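# Hang the glove on a dryer peg with a clip

## Task

Use a clip to fasten the glove onto one of the dryer's pegs so the glove dangles downward, and leave the dryer suspended on its rail at the end.

## Robot and tools

Robot: two arms, left_arm and right_arm, each ending in a five-finger hand (right hand on right_arm, a mirrored left hand on left_arm). Base positions in the scene frame: left_arm (+0.047, +0.295, +0.016) m, right_arm (+0.043, -0.307, +0.043) m, both nearly unrotated. A fixed post stands behind the arms and a camera stand sits between them, just behind the bases; do not strike either.

Frames. Scene frame: origin at table-top height midway between the nominal bases, +z up, +x out over the table, +y toward left_arm. Hand positions, quaternions (wxyz), Hand targets and wrist-camera poses are reported in each arm's own base frame; fixed cameras and the table use the scene frame. Reported hand positions may be a few cm off.

Hand point: a spot 0.05 m in front of the palm and 0.15 m out from the wrist flange. Its +z runs along straight fingers, +y out of the palm, +x across the palm away from the thumb on the right hand (toward the thumb on the left hand). Straight fingertips extend 0.06-0.07 m past it along +z and lie 0.06 m behind it along -y. A bracket on the little-finger side of the wrist can collide with things.

A row is 28 numbers, each in [-1, 1], always for both arms: left dx, dy, dz, rx, ry, rz, then little, ring, middle, index, thumb_bend, thumb_turn, force_limit, speed; then the same 14 for the right arm. dx..rz are an offset, not a pose: measured from that arm's Hand target as it stood when the action or move began, along the arm's base axes, with 1.0 = 0.6 m or 180 degrees; rx, ry, rz form one rotation vector about the hand point. Every row of one action counts from that same start, and repeating an offset moves further. Six zeros means no new pose request. Finger and thumb values are absolute targets: +1 open/straight, -1 curled; thumb_turn -1 puts the thumb opposite the fingers, +1 beside the palm. force_limit scales linearly from about 0 N at -1 to 10 N at +1 (15 N for both thumb motors). speed rises from near zero at -1 to full at +0.48 and stays full above. To keep a hand unchanged, resend the last eight hand numbers actually executed for it (use hand_measured plus its force_limit and speed only if none were sent yet). A thumb-in-front grip holds objects about 0.035-0.065 m thick, handles down to 0.025 m; thumb tip against index pad pinches light items up to 0.08 m.

Tools:
- execute_actions(actions, cameras): actions is a list of actions; each action is a table of 1 to 15 rows, each row one 1/30 s step; a short table repeats its last row until step 15. An empty list returns camera images; otherwise pass cameras to get them (["all"], names, or []).
- move(target, speed, blend, blocking, cameras): target is one 28-number row or a list of up to 15 rows; each row's offsets count from the Hand targets at the move's start, not from the previous row. Paths are straight, end together, and are capped at 10 s. speed is top path speed in m/s, 0.002 to 4.3 (default 0.25), turning at up to twice that in rad/s; one value or one per target. blend in metres rounds corners between list targets (0 = stop at each). blocking=false returns after about 0.5 s while the move continues. Moves do not avoid obstacles or the other arm, and faster moves stray more and hit harder.
- wait(seconds 0-3600, cameras): lets time run, sending nothing new; a running move continues.
- stop(cameras): brakes a running move.
- zoom_image(camera, region [x0, y0, x1, y1] in image pixels, at most 504 by 504): enlarges part of the newest image from cam_high, cam_low, cam_left_wrist or cam_right_wrist (each 896x504).
- show_instructions(): shows the reference images.
- finished_scene(scene=1): ends the scene permanently; the goal must then hold without the robot.

Results: each arm's end_effector_position (m), end_effector_quat_wxyz, Hand target (the last commanded pose after clipping; next offsets start here), joint positions, velocities and torques, motor temperatures, and per-hand lists in motor order: hand_measured (position on the target scale), hand_stopped_by (moving, target, force, stalled, fault), hand_load_n (fingertip force, positive when pushed open; a lost grip shows as load near 0), hand_force_limit, hand_speed. A move adds a "move:" line: done, off_target, moving, held or fault, plus limits such as paced (pose clipped) or held (steps withheld). Arms often settle 1-3 cm (sometimes 5 cm) below target from friction and weight; a further execute_actions call re-requests the target, or send the remaining gap as an offset. Orientation requests are clipped to within 40 degrees of the current one per step.

Cautions: never drop things (even millimetres), release moving parts, slam or push hard; nothing may end up off the table. Keep the two hands apart; a moderate collision between arms can fail the task, and closing one hand on the other's fingers counts as such. For gentle grips close with speed at -0.94 or below; avoid overloading fingers with twists, pulls or swung loads. An arm pressing against something keeps pressing until commanded back past its hand point. Holding loads or straining heats motors: a MOTOR HOT line appears at 85 °C and at 100 °C the arm drops for 30-60 s. Loose objects may occasionally be nudged by outside pushes.

Each tool is called after "Call:" as name([rows], argument=value, ...), one row to a line, values as JSON.

Reference images:

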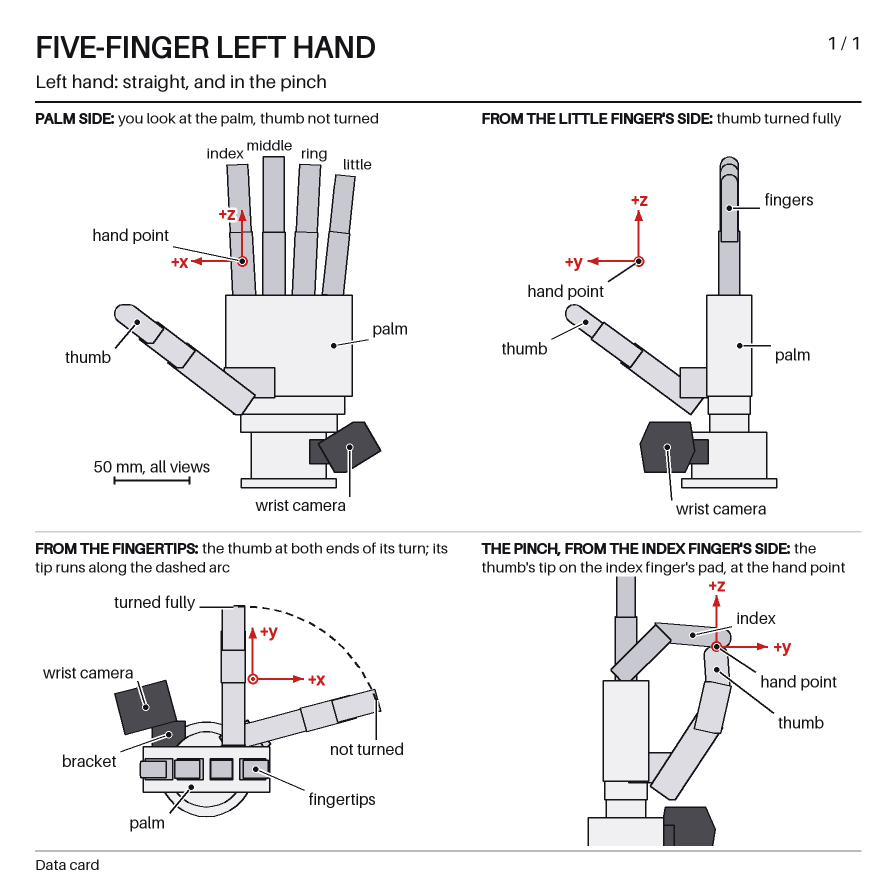

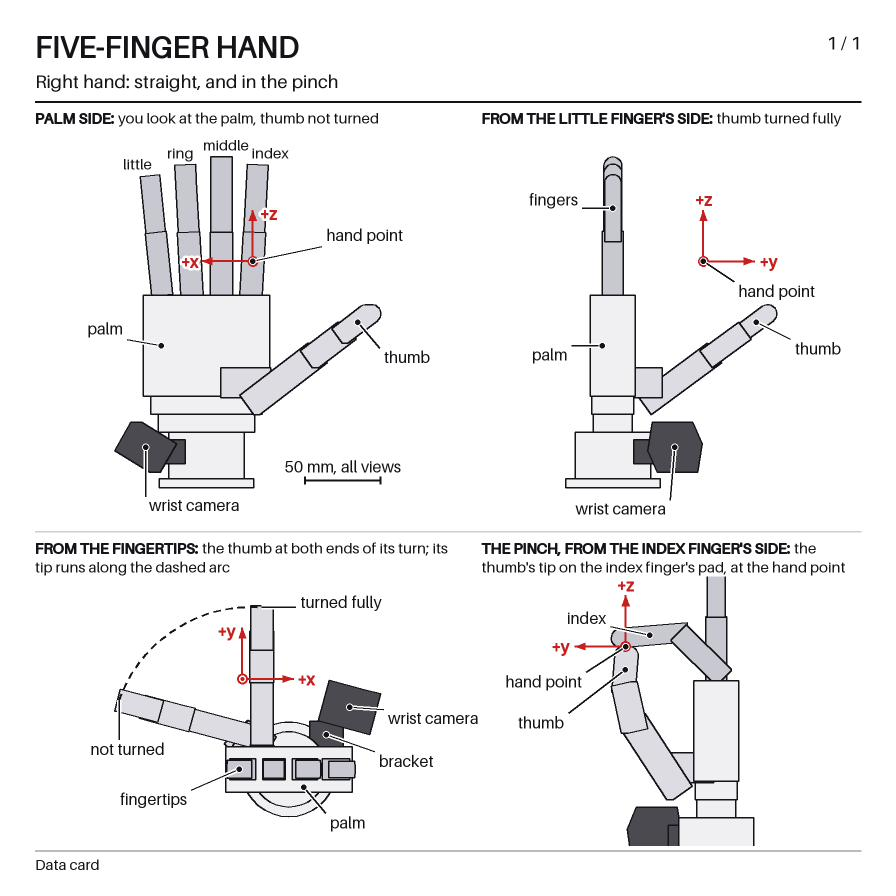

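## Session

Call:
execute_actions(actions=[])

Scene clock: 0.00 s.
left_arm: end_effector_position=(+0.2156, -0.1471, +0.1938) hand_measured=(+1.000, +1.000, +1.000, +1.000, +1.000, +1.000) hand_load_n=(+0.0, +0.0, +0.0, +0.0, +0.0, +0.0) hand_stopped_by=(target, target, target, target, target, target) hand_force_limit=0.00 hand_speed=-0.80 end_effector_quat_wxyz=(-0.335, -0.528, +0.710, -0.325) | right_arm: end_effector_position=(+0.0951, +0.3403, +0.2045) hand_measured=(+1.000, +1.000, +1.000, +1.000, +1.000, +1.000) hand_load_n=(+0.0, +0.0, +0.0, +0.0, +0.0, +0.0) hand_stopped_by=(target, target, target, target, target, target) hand_force_limit=0.00 hand_speed=-0.80 end_effector_quat_wxyz=(+0.623, -0.640, -0.434, +0.114)
Joint positions: left_arm=[0.046 1.283 0.859 -1.437 0.939 0.485] | right_arm=[0.775 1.206 0.871 -1.246 -1.372 -1.997]
Joint velocities: within noise
Joint torques (N m): no reading
Motor temperatures (°C): left_arm=[37 33 34 31 28 31] | right_arm=[27 37 33 31 30 31]
Heat: left arm: hottest waist 37 °C; right arm: hottest shoulder 37 °C.
Hand target: left_arm +0.2214, -0.1468, +0.1987; -0.327, -0.525, +0.713, -0.330 | right_arm +0.0991, +0.3441, +0.2104; +0.624, -0.637, -0.439, +0.107

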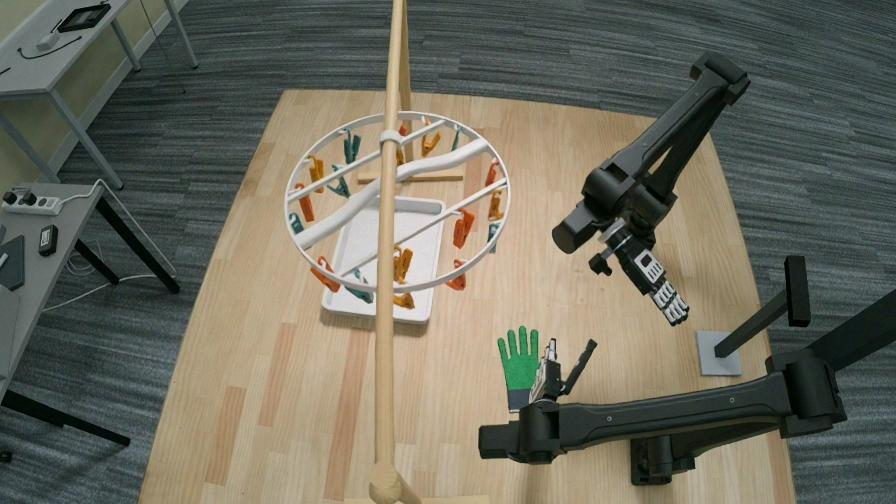

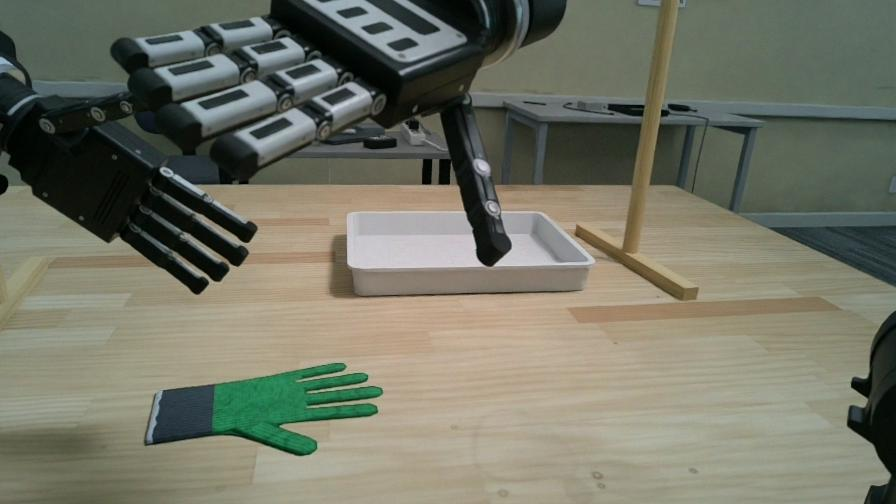

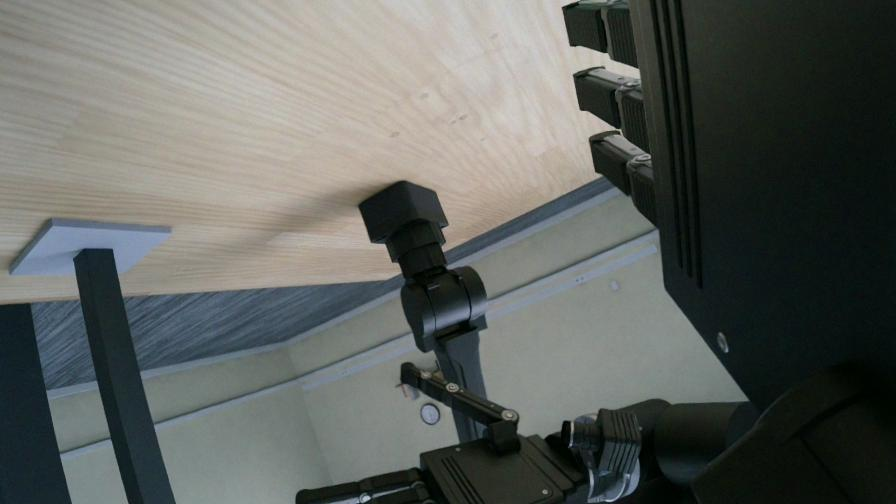

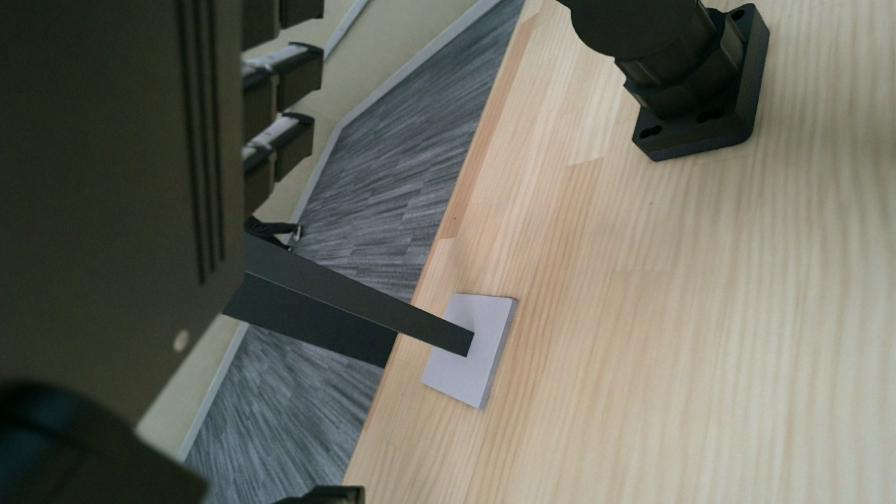

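Call:
zoom_image(camera="cam_high", region=[260, 80, 540, 340])

Call:
zoom_image(camera="cam_high", region=[400, 300, 680, 460])

Scaled by 1.800 from the camera's image (finer frame: 1280x720).

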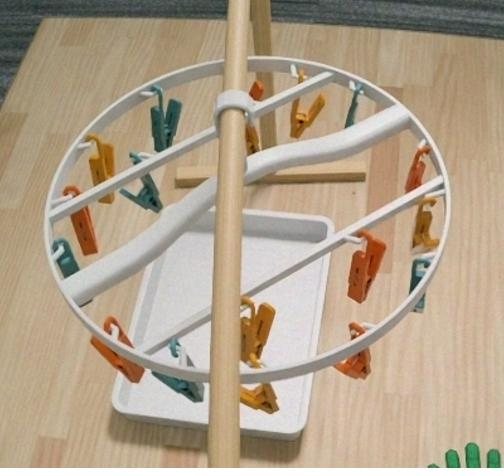

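Scaled by 1.800 from the camera's image (finer frame: 1280x720).

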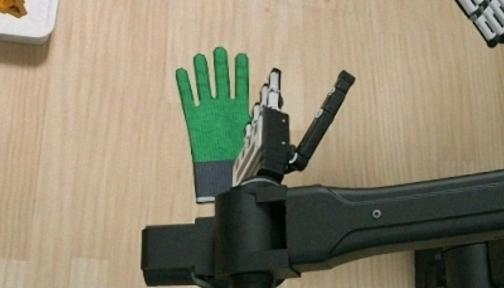

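Call:
zoom_image(camera="cam_high", region=[430, 190, 520, 300])

Call:
zoom_image(camera="cam_high", region=[280, 120, 370, 220])

Call:
zoom_image(camera="cam_low", region=[120, 340, 420, 480])

Scaled by 4.582 from the camera's image (finer frame: 1280x720).

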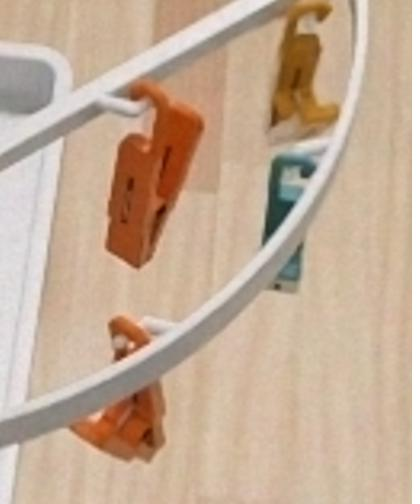

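Scaled by 5.040 from the camera's image (finer frame: 1280x720).

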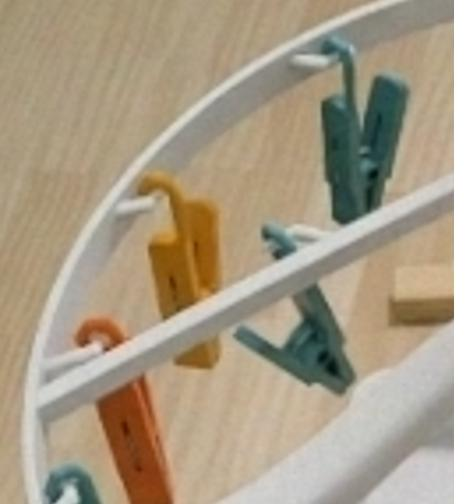

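Scaled by 1.680 from the camera's image (finer frame: 1280x720).

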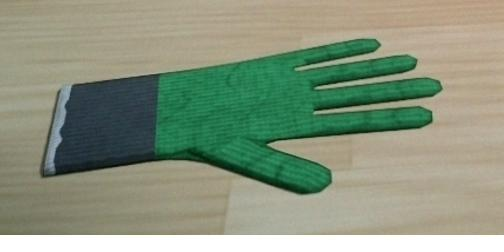

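Call:
move(target=[0.103,0.02,0.475,-0.201,-0.102,0.542,1,1,1,1,1,1,0,-0.8,0,0,0,0,0,0,1,1,1,1,1,1,0,-0.8], speed=0.25, cameras=["cam_high","cam_low","cam_left_wrist"])

Scene clock: 198.33 s.
left_arm: end_effector_position=(+0.2869, -0.1361, +0.4453) hand_measured=(+1.000, +1.000, +1.000, +1.000, +1.000, +1.000) hand_load_n=(+0.0, +0.0, +0.0, +0.0, +0.0, +0.0) hand_stopped_by=(target, target, target, target, target, target) hand_force_limit=0.00 hand_speed=-0.80 end_effector_quat_wxyz=(-0.019, +0.724, -0.016, +0.689) | right_arm: end_effector_position=(+0.0951, +0.3403, +0.2045) hand_measured=(+1.000, +1.000, +1.000, +1.000, +1.000, +1.000) hand_load_n=(-0.5, +0.0, +0.0, +0.0, +0.0, +0.0) hand_stopped_by=(target, target, target, target, target, target) hand_force_limit=0.00 hand_speed=-0.80 end_effector_quat_wxyz=(+0.623, -0.640, -0.434, +0.114)
Joint positions: left_arm=[-0.688 0.311 0.632 -0.385 -0.692 -1.561] | right_arm=[0.775 1.206 0.871 -1.246 -1.372 -1.997]
Joint torques (N m): left_arm=[-0.85 2.32 14.06 2.52 -0.16 -0.18] | right_arm=[-0.09 -6.59 8.09 0.03 -0.72 -0.05]
Motor temperatures (°C): left_arm=[36 32 39 31 28 30] | right_arm=[27 37 41 30 31 30]
Heat: left arm: hottest elbow 39 °C; right arm: hottest elbow 41 °C.
Hand target: left_arm +0.2831, -0.1349, +0.4839; +0.000, +0.707, +0.000, +0.707 | right_arm +0.0991, +0.3441, +0.2104; +0.624, -0.637, -0.439, +0.107
Off the commanded pose: left_arm 0.039 m, 4 deg | right_arm 0.008 m, 1 deg.
move: off_target (left_arm)
cam_left_wrist: T_world_to_cam=[[0.01536, 0.93005, 0.36711, -0.03767], [-0.42027, -0.32714, 0.84638, -0.29586], [0.90727, -0.16728, 0.38585, -0.3379]] pos_world=[0.1828, -0.11827, 0.39462]

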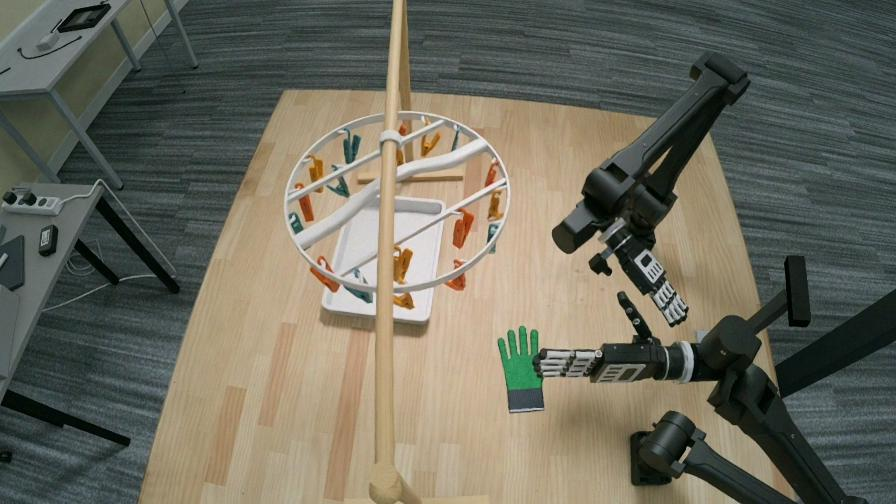

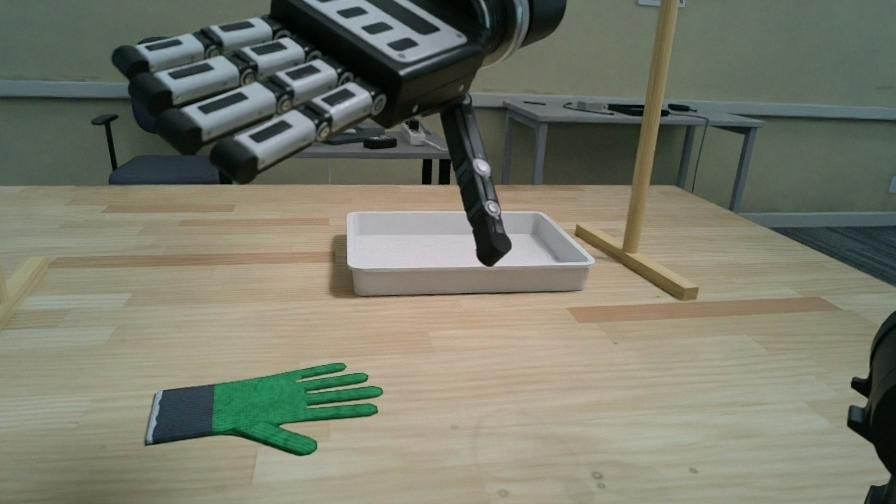

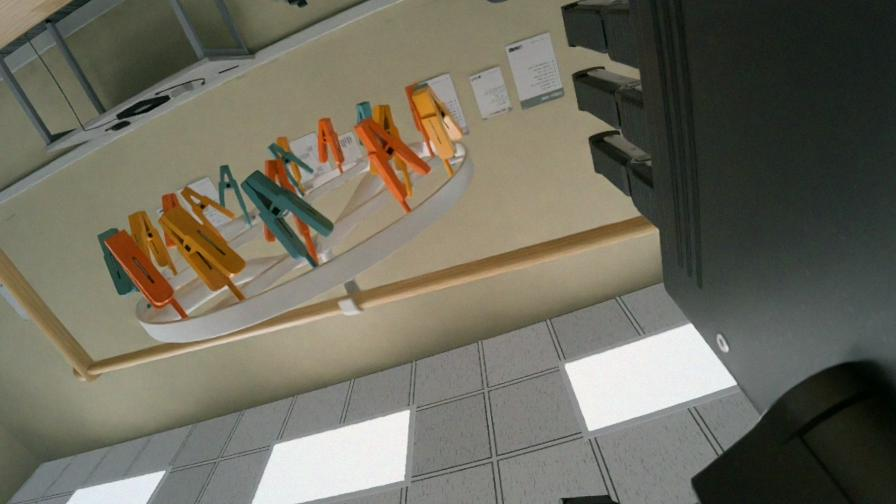

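Call:
zoom_image(camera="cam_left_wrist", region=[80, 60, 500, 360])

Scaled by 1.200 from the camera's image (finer frame: 1280x720).

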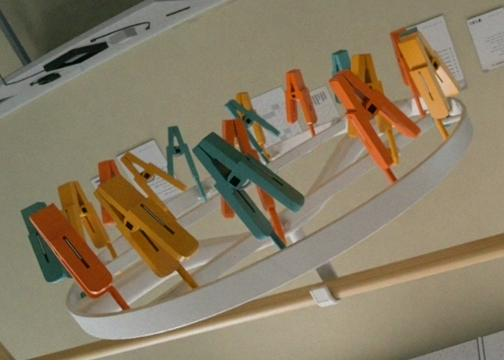

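Call:
zoom_image(camera="cam_left_wrist", region=[220, 80, 480, 280])

Call:
zoom_image(camera="cam_left_wrist", region=[90, 180, 350, 340])

Scaled by 1.938 from the camera's image (finer frame: 1280x720).

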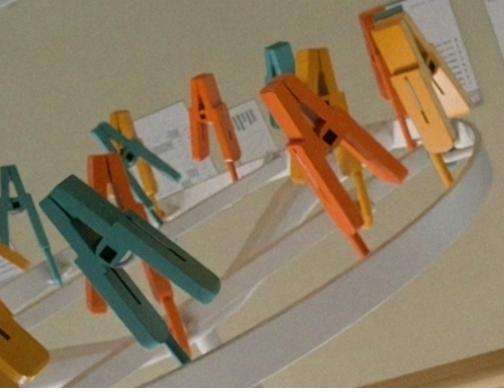

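Scaled by 1.938 from the camera's image (finer frame: 1280x720).

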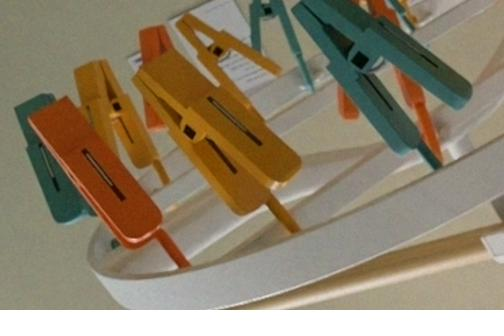

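Call:
move(target=[0.2,0.1,-0.033,-0.0833,0,0,1,1,1,0.2,0.5,-1,0,-0.5,0.297,0.197,-0.172,-0.152,0.192,-0.670,-1,-1,0,0,0.5,-1,0,-0.5], speed=0.2, cameras=["cam_high","cam_low","cam_left_wrist","cam_right_wrist"])

Scene clock: 366.63 s.
left_arm: end_effector_position=(+0.4019, -0.0779, +0.4468) hand_measured=(+1.000, +1.000, +1.000, +0.200, +0.500, -1.000) hand_load_n=(+0.0, +0.0, +0.0, +0.0, +0.0, +0.0) hand_stopped_by=(target, target, target, target, target, target) hand_force_limit=0.00 hand_speed=-0.50 end_effector_quat_wxyz=(+0.087, +0.713, +0.087, +0.690) | right_arm: end_effector_position=(+0.2765, +0.4411, +0.0936) hand_measured=(-1.000, -1.000, +0.000, +0.000, +0.500, -1.000) hand_load_n=(+0.0, +0.5, +0.0, +0.0, +0.0, +0.0) hand_stopped_by=(target, target, target, target, target, target) hand_force_limit=0.00 hand_speed=-0.50 end_effector_quat_wxyz=(-0.334, +0.747, -0.518, +0.248)
Joint positions: left_arm=[-0.125 0.617 0.632 -0.048 -0.121 -1.822] | right_arm=[1.12 1.451 0.93 -0.369 0.57 0.555]
Joint torques (N m): left_arm=[0.38 -0.91 11.89 2.7 0.23 -0.21] | right_arm=[1.67 -9.52 10.52 0.61 0.48 0.14]
Motor temperatures (°C): left_arm=[35 31 45 31 27 29] | right_arm=[27 36 41 30 31 29]
Heat: left arm: hottest elbow 45 °C; right arm: hottest elbow 41 °C.
Hand target: left_arm +0.4031, -0.0749, +0.4641; +0.092, +0.701, +0.092, +0.701 | right_arm +0.2773, +0.4624, +0.1072; -0.347, +0.742, -0.520, +0.243
Off the commanded pose: left_arm 0.018 m, 2 deg | right_arm 0.025 m, 2 deg.
move: off_target (left_arm, right_arm)
cam_left_wrist: T_world_to_cam=[[0.00853, 0.99679, 0.07955, 0.04234], [-0.43461, -0.06795, 0.89805, -0.22705], [0.90058, -0.04223, 0.43263, -0.44157]] pos_world=[0.29863, -0.07628, 0.39157]
cam_right_wrist: T_world_to_cam=[[-0.48772, -0.46711, -0.73752, 0.40793], [-0.79854, 0.5801, 0.16067, -0.05212], [0.35278, 0.6673, -0.65594, -0.21434]] pos_world=[0.23295, 0.36381, 0.16863]

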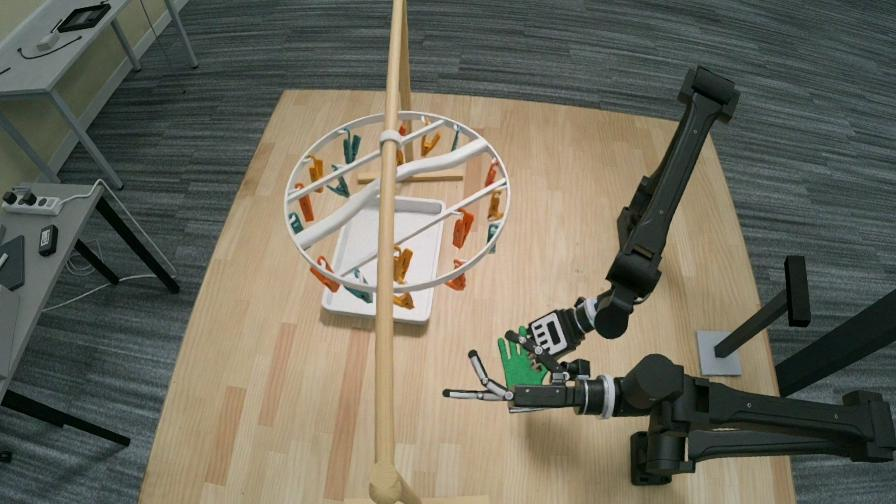

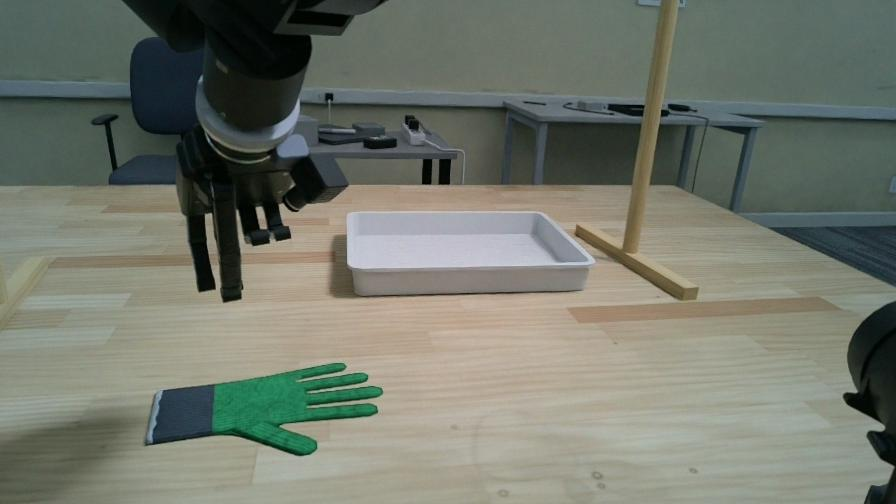

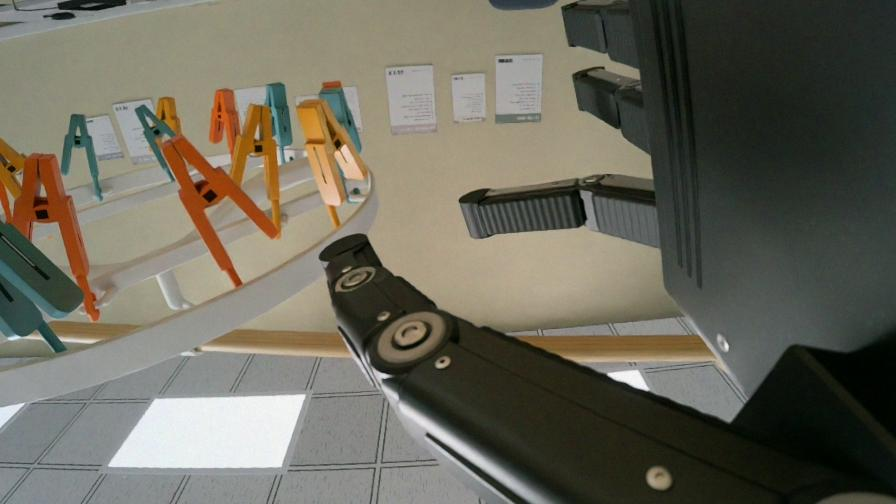

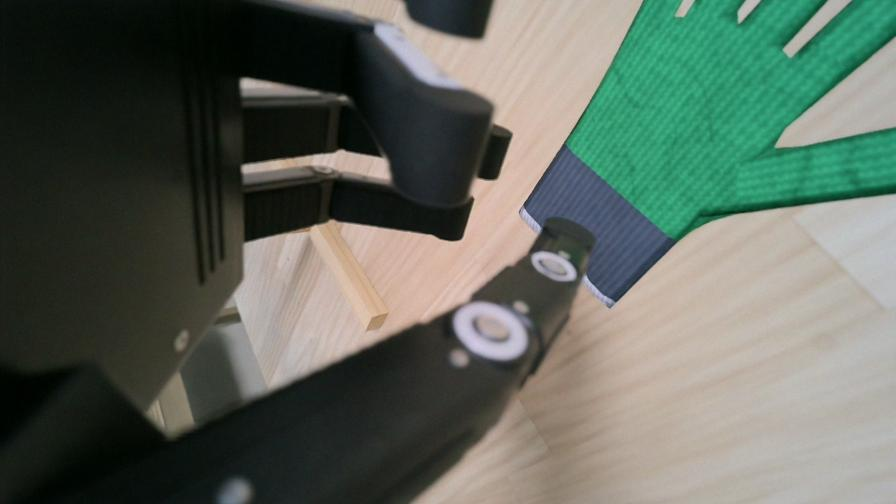

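Call:
move(target=[0,0,0,0,0,0,1,1,1,0.2,0.5,-1,0,-0.5,0.025,0.044,-0.145,0,0,0,-1,-1,0,0,0.5,-1,0,-0.5], speed=0.1, cameras=["cam_low","cam_right_wrist"])

Scene clock: 387.60 s.
left_arm: end_effector_position=(+0.4019, -0.0779, +0.4468) hand_measured=(+1.000, +1.000, +1.000, +0.200, +0.500, -1.000) hand_load_n=(+0.0, +0.0, +0.0, +0.0, +0.0, +0.0) hand_stopped_by=(target, target, target, target, target, target) hand_force_limit=0.00 hand_speed=-0.50 end_effector_quat_wxyz=(+0.087, +0.713, +0.087, +0.690) | right_arm: end_effector_position=(+0.2897, +0.4683, +0.0116) hand_measured=(-1.000, -1.000, +0.000, +0.000, +0.500, -1.000) hand_load_n=(+0.5, +0.0, +0.5, +0.0, +0.0, +0.0) hand_stopped_by=(target, target, target, target, target, target) hand_force_limit=0.00 hand_speed=-0.50 end_effector_quat_wxyz=(-0.328, +0.750, -0.518, +0.249)
Joint positions: left_arm=[-0.125 0.617 0.632 -0.048 -0.121 -1.822] | right_arm=[1.12 1.667 0.93 -0.167 0.57 0.556]
Joint torques (N m): left_arm=[0.44 -0.91 11.89 2.67 0.23 -0.22] | right_arm=[0.91 -12.63 8.42 1.62 0.36 0.08]
Heat: left arm: hottest elbow 44 °C; right arm: hottest elbow 41 °C.
Hand target: left_arm +0.4031, -0.0749, +0.4641; +0.092, +0.701, +0.092, +0.701 | right_arm +0.2923, +0.4888, +0.0202; -0.347, +0.742, -0.520, +0.242
Off the commanded pose: left_arm 0.018 m, 2 deg | right_arm 0.022 m, 2 deg.
move: off_target (right_arm)
cam_right_wrist: T_world_to_cam=[[-0.49234, -0.47531, -0.72916, 0.37166], [-0.79731, 0.58232, 0.15876, -0.04558], [0.34915, 0.65953, -0.66567, -0.28614]] pos_world=[0.24655, 0.39191, 0.08776]

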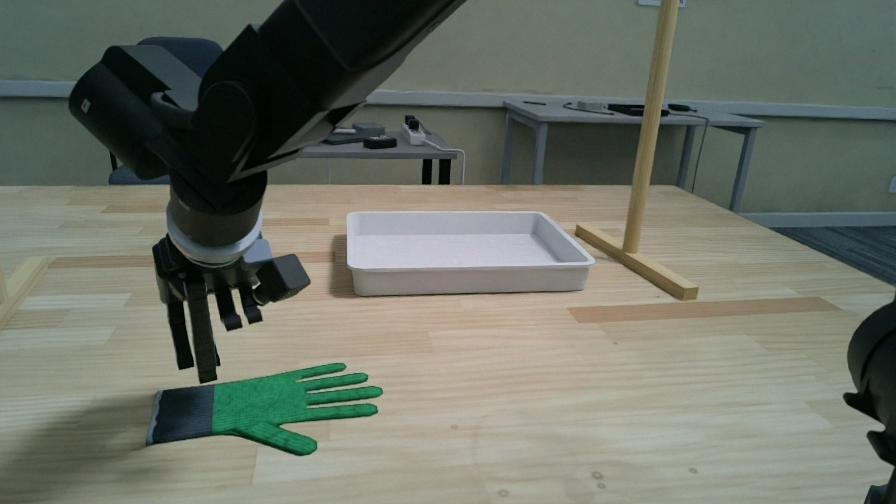

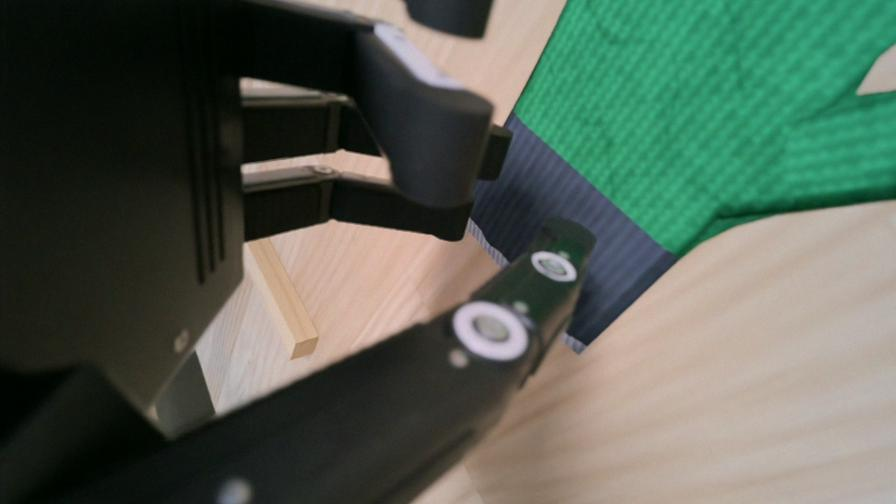

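Call:
move(target=[0,0,0,0,0,0,1,1,1,0.2,0.5,-1,0,-0.5,0.0,0.0,-0.062,0,0,0,-1,-1,0,0,0.5,-1,0,-0.5], speed=0.05, cameras=["cam_low","cam_right_wrist"])

Scene clock: 401.87 s.
left_arm: end_effector_position=(+0.4019, -0.0779, +0.4468) hand_measured=(+1.000, +1.000, +1.000, +0.200, +0.500, -1.000) hand_load_n=(+0.0, +0.0, +0.5, +0.0, +0.0, +0.0) hand_stopped_by=(target, target, target, target, target, target) hand_force_limit=0.00 hand_speed=-0.50 end_effector_quat_wxyz=(+0.087, +0.713, +0.087, +0.690) | right_arm: end_effector_position=(+0.2958, +0.4809, -0.0127) hand_measured=(-1.000, -1.000, +0.000, +0.000, +0.500, -1.000) hand_load_n=(+0.0, +0.0, +0.0, +0.0, +0.0, +0.0) hand_stopped_by=(target, target, target, target, target, target) hand_force_limit=0.00 hand_speed=-0.50 end_effector_quat_wxyz=(-0.341, +0.744, -0.519, +0.247)
Joint positions: left_arm=[-0.125 0.617 0.632 -0.048 -0.121 -1.822] | right_arm=[1.12 1.74 0.93 -0.065 0.57 0.556]
Joint torques (N m): left_arm=[0.44 -1.03 11.89 2.67 0.22 -0.21] | right_arm=[1.08 -12.34 6.23 1.65 0.34 0.07]
Heat: left arm: hottest elbow 44 °C; right arm: hottest elbow 41 °C.
Hand target: left_arm +0.4031, -0.0749, +0.4641; +0.092, +0.701, +0.092, +0.701 | right_arm +0.2923, +0.4888, -0.0169; -0.347, +0.742, -0.520, +0.242
Off the commanded pose: left_arm 0.018 m, 2 deg | right_arm 0.010 m, 1 deg.
move: done
cam_right_wrist: T_world_to_cam=[[-0.48289, -0.45576, -0.74773, 0.35059], [-0.79936, 0.57807, 0.16389, -0.04148], [0.35755, 0.67684, -0.64346, -0.32334]] pos_world=[0.25175, 0.40262, 0.06089]

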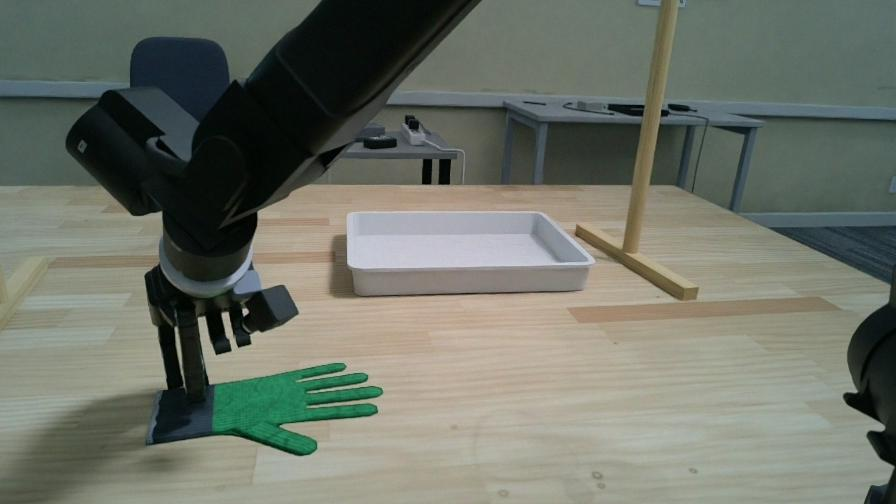

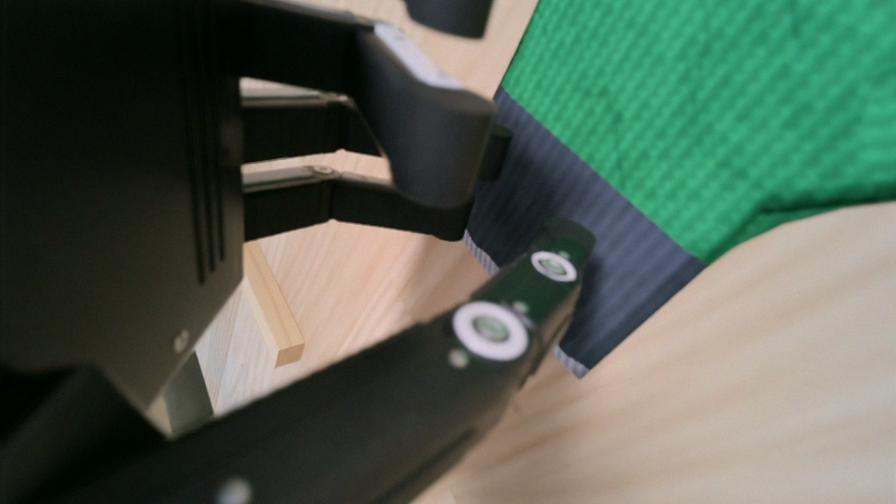

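Call:
move(target=[0,0,0,0,0,0,1,1,1,0.2,0.5,-1,0,-0.5,0.0,-0.022,-0.03,0,0,0,-1,-1,0,0,0.5,-1,0,-0.5], speed=0.05, cameras=["cam_low","cam_right_wrist"])

Scene clock: 406.67 s.
left_arm: end_effector_position=(+0.4019, -0.0779, +0.4468) hand_measured=(+1.000, +1.000, +1.000, +0.200, +0.500, -1.000) hand_load_n=(+0.0, +0.0, +0.0, +0.0, +0.0, +0.0) hand_stopped_by=(target, target, target, target, target, target) hand_force_limit=0.00 hand_speed=-0.50 end_effector_quat_wxyz=(+0.087, +0.713, +0.087, +0.690) | right_arm: end_effector_position=(+0.2940, +0.4789, -0.0236) hand_measured=(-1.000, -1.000, +0.000, +0.000, +0.500, -1.000) hand_load_n=(+0.0, +0.0, +0.0, +0.0, +0.0, +0.5) hand_stopped_by=(target, target, target, target, target, target) hand_force_limit=0.00 hand_speed=-0.50 end_effector_quat_wxyz=(-0.351, +0.740, -0.520, +0.243)
Joint positions: left_arm=[-0.125 0.617 0.632 -0.048 -0.121 -1.822] | right_arm=[1.12 1.755 0.899 0.005 0.566 0.556]
Joint torques (N m): left_arm=[0.38 -0.85 11.86 2.66 0.22 -0.21] | right_arm=[-0.03 -12.04 4.93 1.78 0.21 -0.01]
Heat: left arm: hottest elbow 44 °C; right arm: hottest elbow 41 °C.
Hand target: left_arm +0.4031, -0.0749, +0.4641; +0.092, +0.701, +0.092, +0.701 | right_arm +0.2923, +0.4756, -0.0350; -0.347, +0.742, -0.520, +0.243
Off the commanded pose: left_arm 0.018 m, 2 deg | right_arm 0.012 m, 1 deg.
move: off_target (right_arm)
cam_right_wrist: T_world_to_cam=[[-0.47647, -0.44096, -0.76062, 0.33127], [-0.80193, 0.5726, 0.17039, -0.03646], [0.36039, 0.69115, -0.62644, -0.33563]] pos_world=[0.24956, 0.39893, 0.04793]

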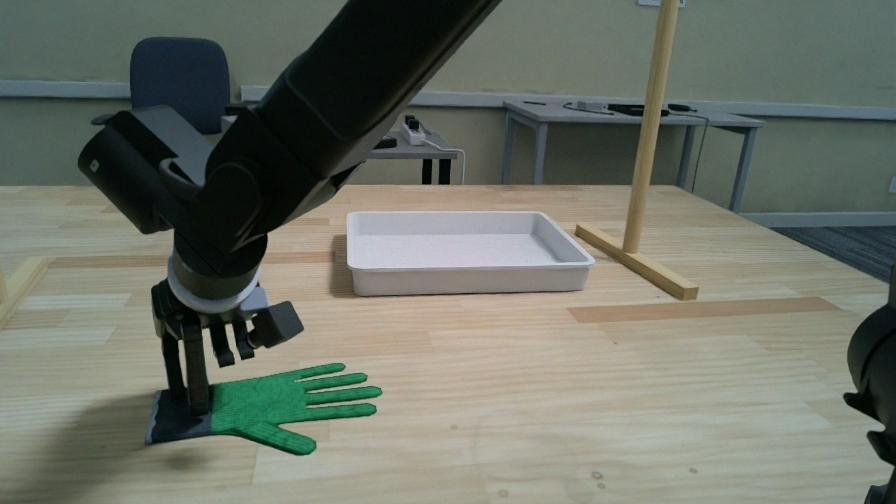

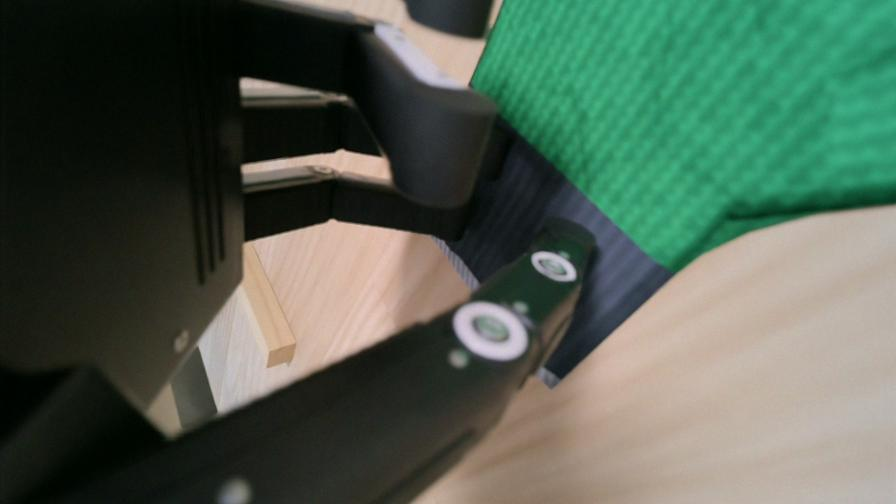

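Call:
move(target=[0,0,0,0,0,0,1,1,1,0.2,0.5,-1,0,-0.5,0.0,-0.037,0.0,0,0,0,-1,-1,0,0,0.5,-1,0,-0.5], speed=0.05, cameras=["cam_low","cam_right_wrist"])

Scene clock: 412.50 s.
left_arm: end_effector_position=(+0.4019, -0.0779, +0.4468) hand_measured=(+1.000, +1.000, +1.000, +0.200, +0.500, -1.000) hand_load_n=(+0.0, +0.0, +0.5, +0.0, +0.0, +0.0) hand_stopped_by=(target, target, target, target, target, target) hand_force_limit=0.00 hand_speed=-0.50 end_effector_quat_wxyz=(+0.087, +0.713, +0.087, +0.690) | right_arm: end_effector_position=(+0.2894, +0.4689, -0.0245) hand_measured=(-1.000, -1.000, +0.000, +0.000, +0.500, -1.000) hand_load_n=(+0.0, +0.0, -0.5, +0.0, +0.0, +0.0) hand_stopped_by=(target, target, target, target, target, target) hand_force_limit=0.00 hand_speed=-0.50 end_effector_quat_wxyz=(-0.360, +0.737, -0.521, +0.237)
Joint positions: left_arm=[-0.125 0.617 0.632 -0.048 -0.121 -1.822] | right_arm=[1.115 1.732 0.85 0.05 0.554 0.556]
Joint torques (N m): left_arm=[0.5 -0.97 11.89 2.67 0.22 -0.21] | right_arm=[-1.32 -13.39 3.9 1.35 0.12 -0.17]
Heat: left arm: hottest elbow 43 °C; right arm: hottest elbow 40 °C.
Hand target: left_arm +0.4031, -0.0749, +0.4641; +0.092, +0.701, +0.092, +0.701 | right_arm +0.2923, +0.4533, -0.0350; -0.347, +0.742, -0.520, +0.243
Off the commanded pose: left_arm 0.018 m, 2 deg | right_arm 0.019 m, 2 deg.
move: off_target (right_arm)
cam_right_wrist: T_world_to_cam=[[-0.47482, -0.42583, -0.7702, 0.31611], [-0.80394, 0.56595, 0.18272, -0.03017], [0.35808, 0.70595, -0.61107, -0.33352]] pos_world=[0.24527, 0.38713, 0.04518]

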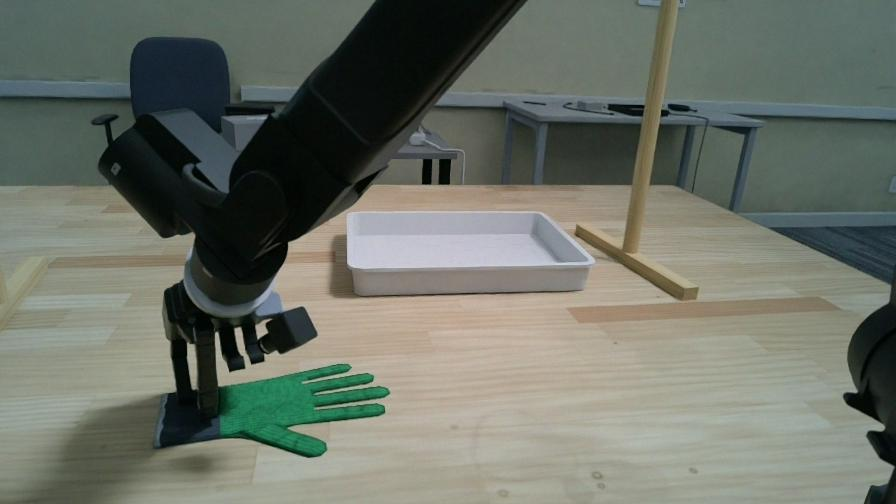

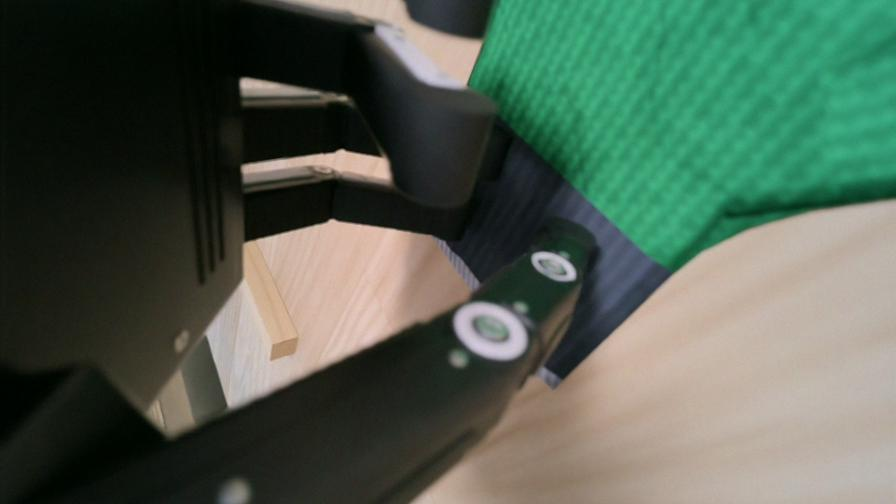

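Call:
move([
  [0,0,0,0,0,0,1,1,1,0.2,0.5,-1,0,-0.5,0.0,0.0,0.058,0,0,0,-1,-1,0,0,0.5,-1,0,-0.5],
], speed=0.08, cameras=["cam_right_wrist"])

Scene clock: 420.43 s.
left_arm: end_effector_position=(+0.4019, -0.0779, +0.4468) hand_measured=(+1.000, +1.000, +1.000, +0.200, +0.500, -1.000) hand_load_n=(+0.0, +0.0, +0.0, +0.0, +0.0, -0.5) hand_stopped_by=(target, target, target, target, target, target) hand_force_limit=0.00 hand_speed=-0.50 end_effector_quat_wxyz=(+0.087, +0.713, +0.087, +0.690) | right_arm: end_effector_position=(+0.2853, +0.4588, -0.0030) hand_measured=(-1.000, -1.000, +0.000, +0.000, +0.500, -1.000) hand_load_n=(+0.0, +0.0, +0.0, +0.0, +0.0, +0.0) hand_stopped_by=(target, target, target, target, target, target) hand_force_limit=0.00 hand_speed=-0.50 end_effector_quat_wxyz=(-0.351, +0.741, -0.520, +0.239)
Joint positions: left_arm=[-0.125 0.617 0.632 -0.048 -0.121 -1.822] | right_arm=[1.113 1.663 0.846 -0.033 0.552 0.553]
Joint torques (N m): left_arm=[0.38 -0.91 11.9 2.67 0.23 -0.21] | right_arm=[-1.08 -13.22 6.06 0.76 0.22 -0.19]
Heat: left arm: hottest elbow 43 °C; right arm: hottest elbow 40 °C.
Hand target: left_arm +0.4031, -0.0749, +0.4641; +0.092, +0.701, +0.092, +0.701 | right_arm +0.2924, +0.4534, -0.0001; -0.347, +0.742, -0.520, +0.243
Off the commanded pose: left_arm 0.018 m, 2 deg | right_arm 0.009 m, 1 deg.
move: done
cam_right_wrist: T_world_to_cam=[[-0.48064, -0.43994, -0.75857, 0.33468], [-0.80315, 0.56813, 0.17938, -0.03298], [0.35205, 0.69546, -0.62641, -0.30534]] pos_world=[0.24187, 0.37833, 0.06853]

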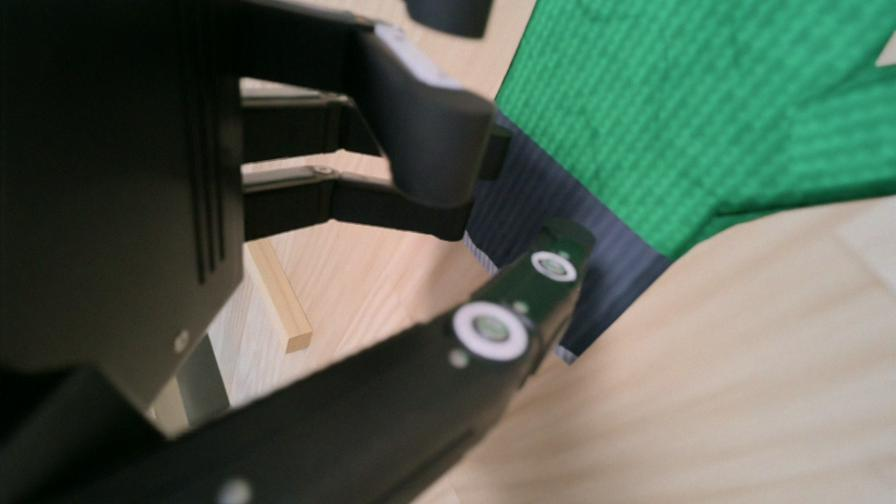

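Call:
move([
  [0,0,0,0,0,0,1,1,1,0.2,0.5,-1,0,-0.5,0.0,-0.03,0.0,0,0,0,-1,-1,0,0,0.5,-1,0,-0.5],
  [0,0,0,0,0,0,1,1,1,0.2,0.5,-1,0,-0.5,0.0,-0.03,-0.06,0,0,0,-1,-1,0,0,0.5,-1,0,-0.5],
], speed=0.06, cameras=["cam_low","cam_right_wrist"])

Scene clock: 430.03 s.
left_arm: end_effector_position=(+0.4019, -0.0779, +0.4468) hand_measured=(+1.000, +1.000, +1.000, +0.200, +0.500, -1.000) hand_load_n=(+0.0, +0.0, +0.0, +0.0, +0.0, +0.0) hand_stopped_by=(target, target, target, target, target, target) hand_force_limit=0.00 hand_speed=-0.50 end_effector_quat_wxyz=(+0.087, +0.713, +0.087, +0.690) | right_arm: end_effector_position=(+0.2883, +0.4440, -0.0237) hand_measured=(-1.000, -1.000, +0.000, +0.000, +0.500, -1.000) hand_load_n=(+0.0, +0.0, -1.0, +0.0, +0.0, +0.0) hand_stopped_by=(target, target, target, target, target, target) hand_force_limit=0.00 hand_speed=-0.50 end_effector_quat_wxyz=(-0.356, +0.738, -0.521, +0.238)
Joint positions: left_arm=[-0.125 0.617 0.632 -0.048 -0.121 -1.822] | right_arm=[1.091 1.687 0.788 0.069 0.539 0.536]
Joint torques (N m): left_arm=[0.38 -0.85 11.89 2.66 0.22 -0.21] | right_arm=[-0.85 -10.75 4.78 1.65 0.19 -0.19]
Heat: left arm: hottest elbow 43 °C; right arm: hottest elbow 39 °C.
Hand target: left_arm +0.4031, -0.0749, +0.4641; +0.092, +0.701, +0.092, +0.701 | right_arm +0.2924, +0.4354, -0.0361; -0.347, +0.742, -0.520, +0.243
Off the commanded pose: left_arm 0.018 m, 2 deg | right_arm 0.016 m, 1 deg.
move: off_target (right_arm)
cam_right_wrist: T_world_to_cam=[[-0.47747, -0.43085, -0.76576, 0.30879], [-0.80295, 0.56785, 0.18116, -0.01838], [0.35679, 0.70137, -0.61708, -0.31275]] pos_world=[0.24426, 0.36283, 0.0468]

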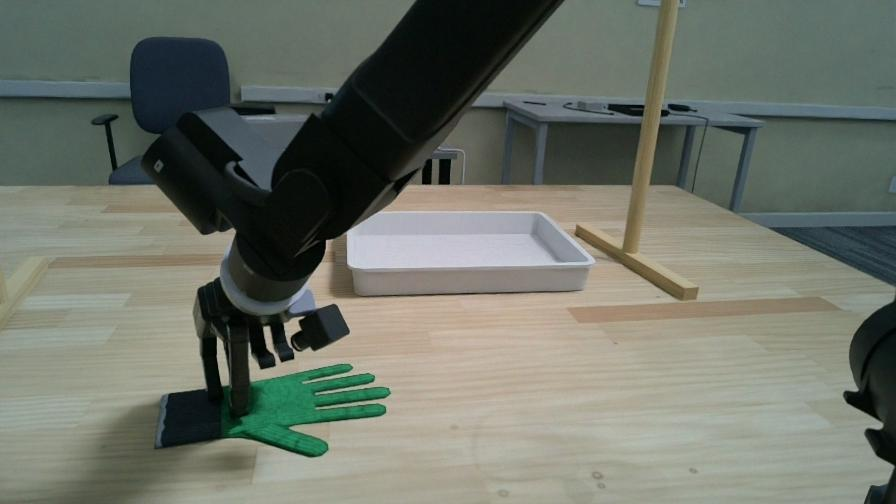

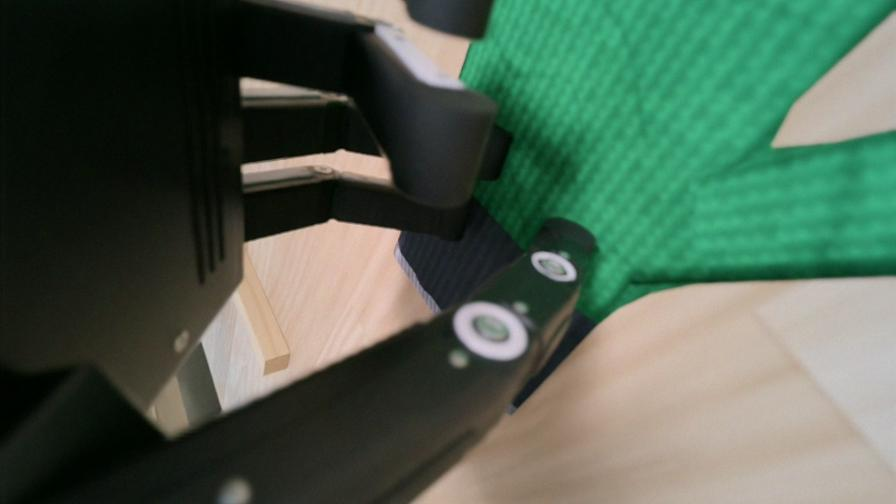

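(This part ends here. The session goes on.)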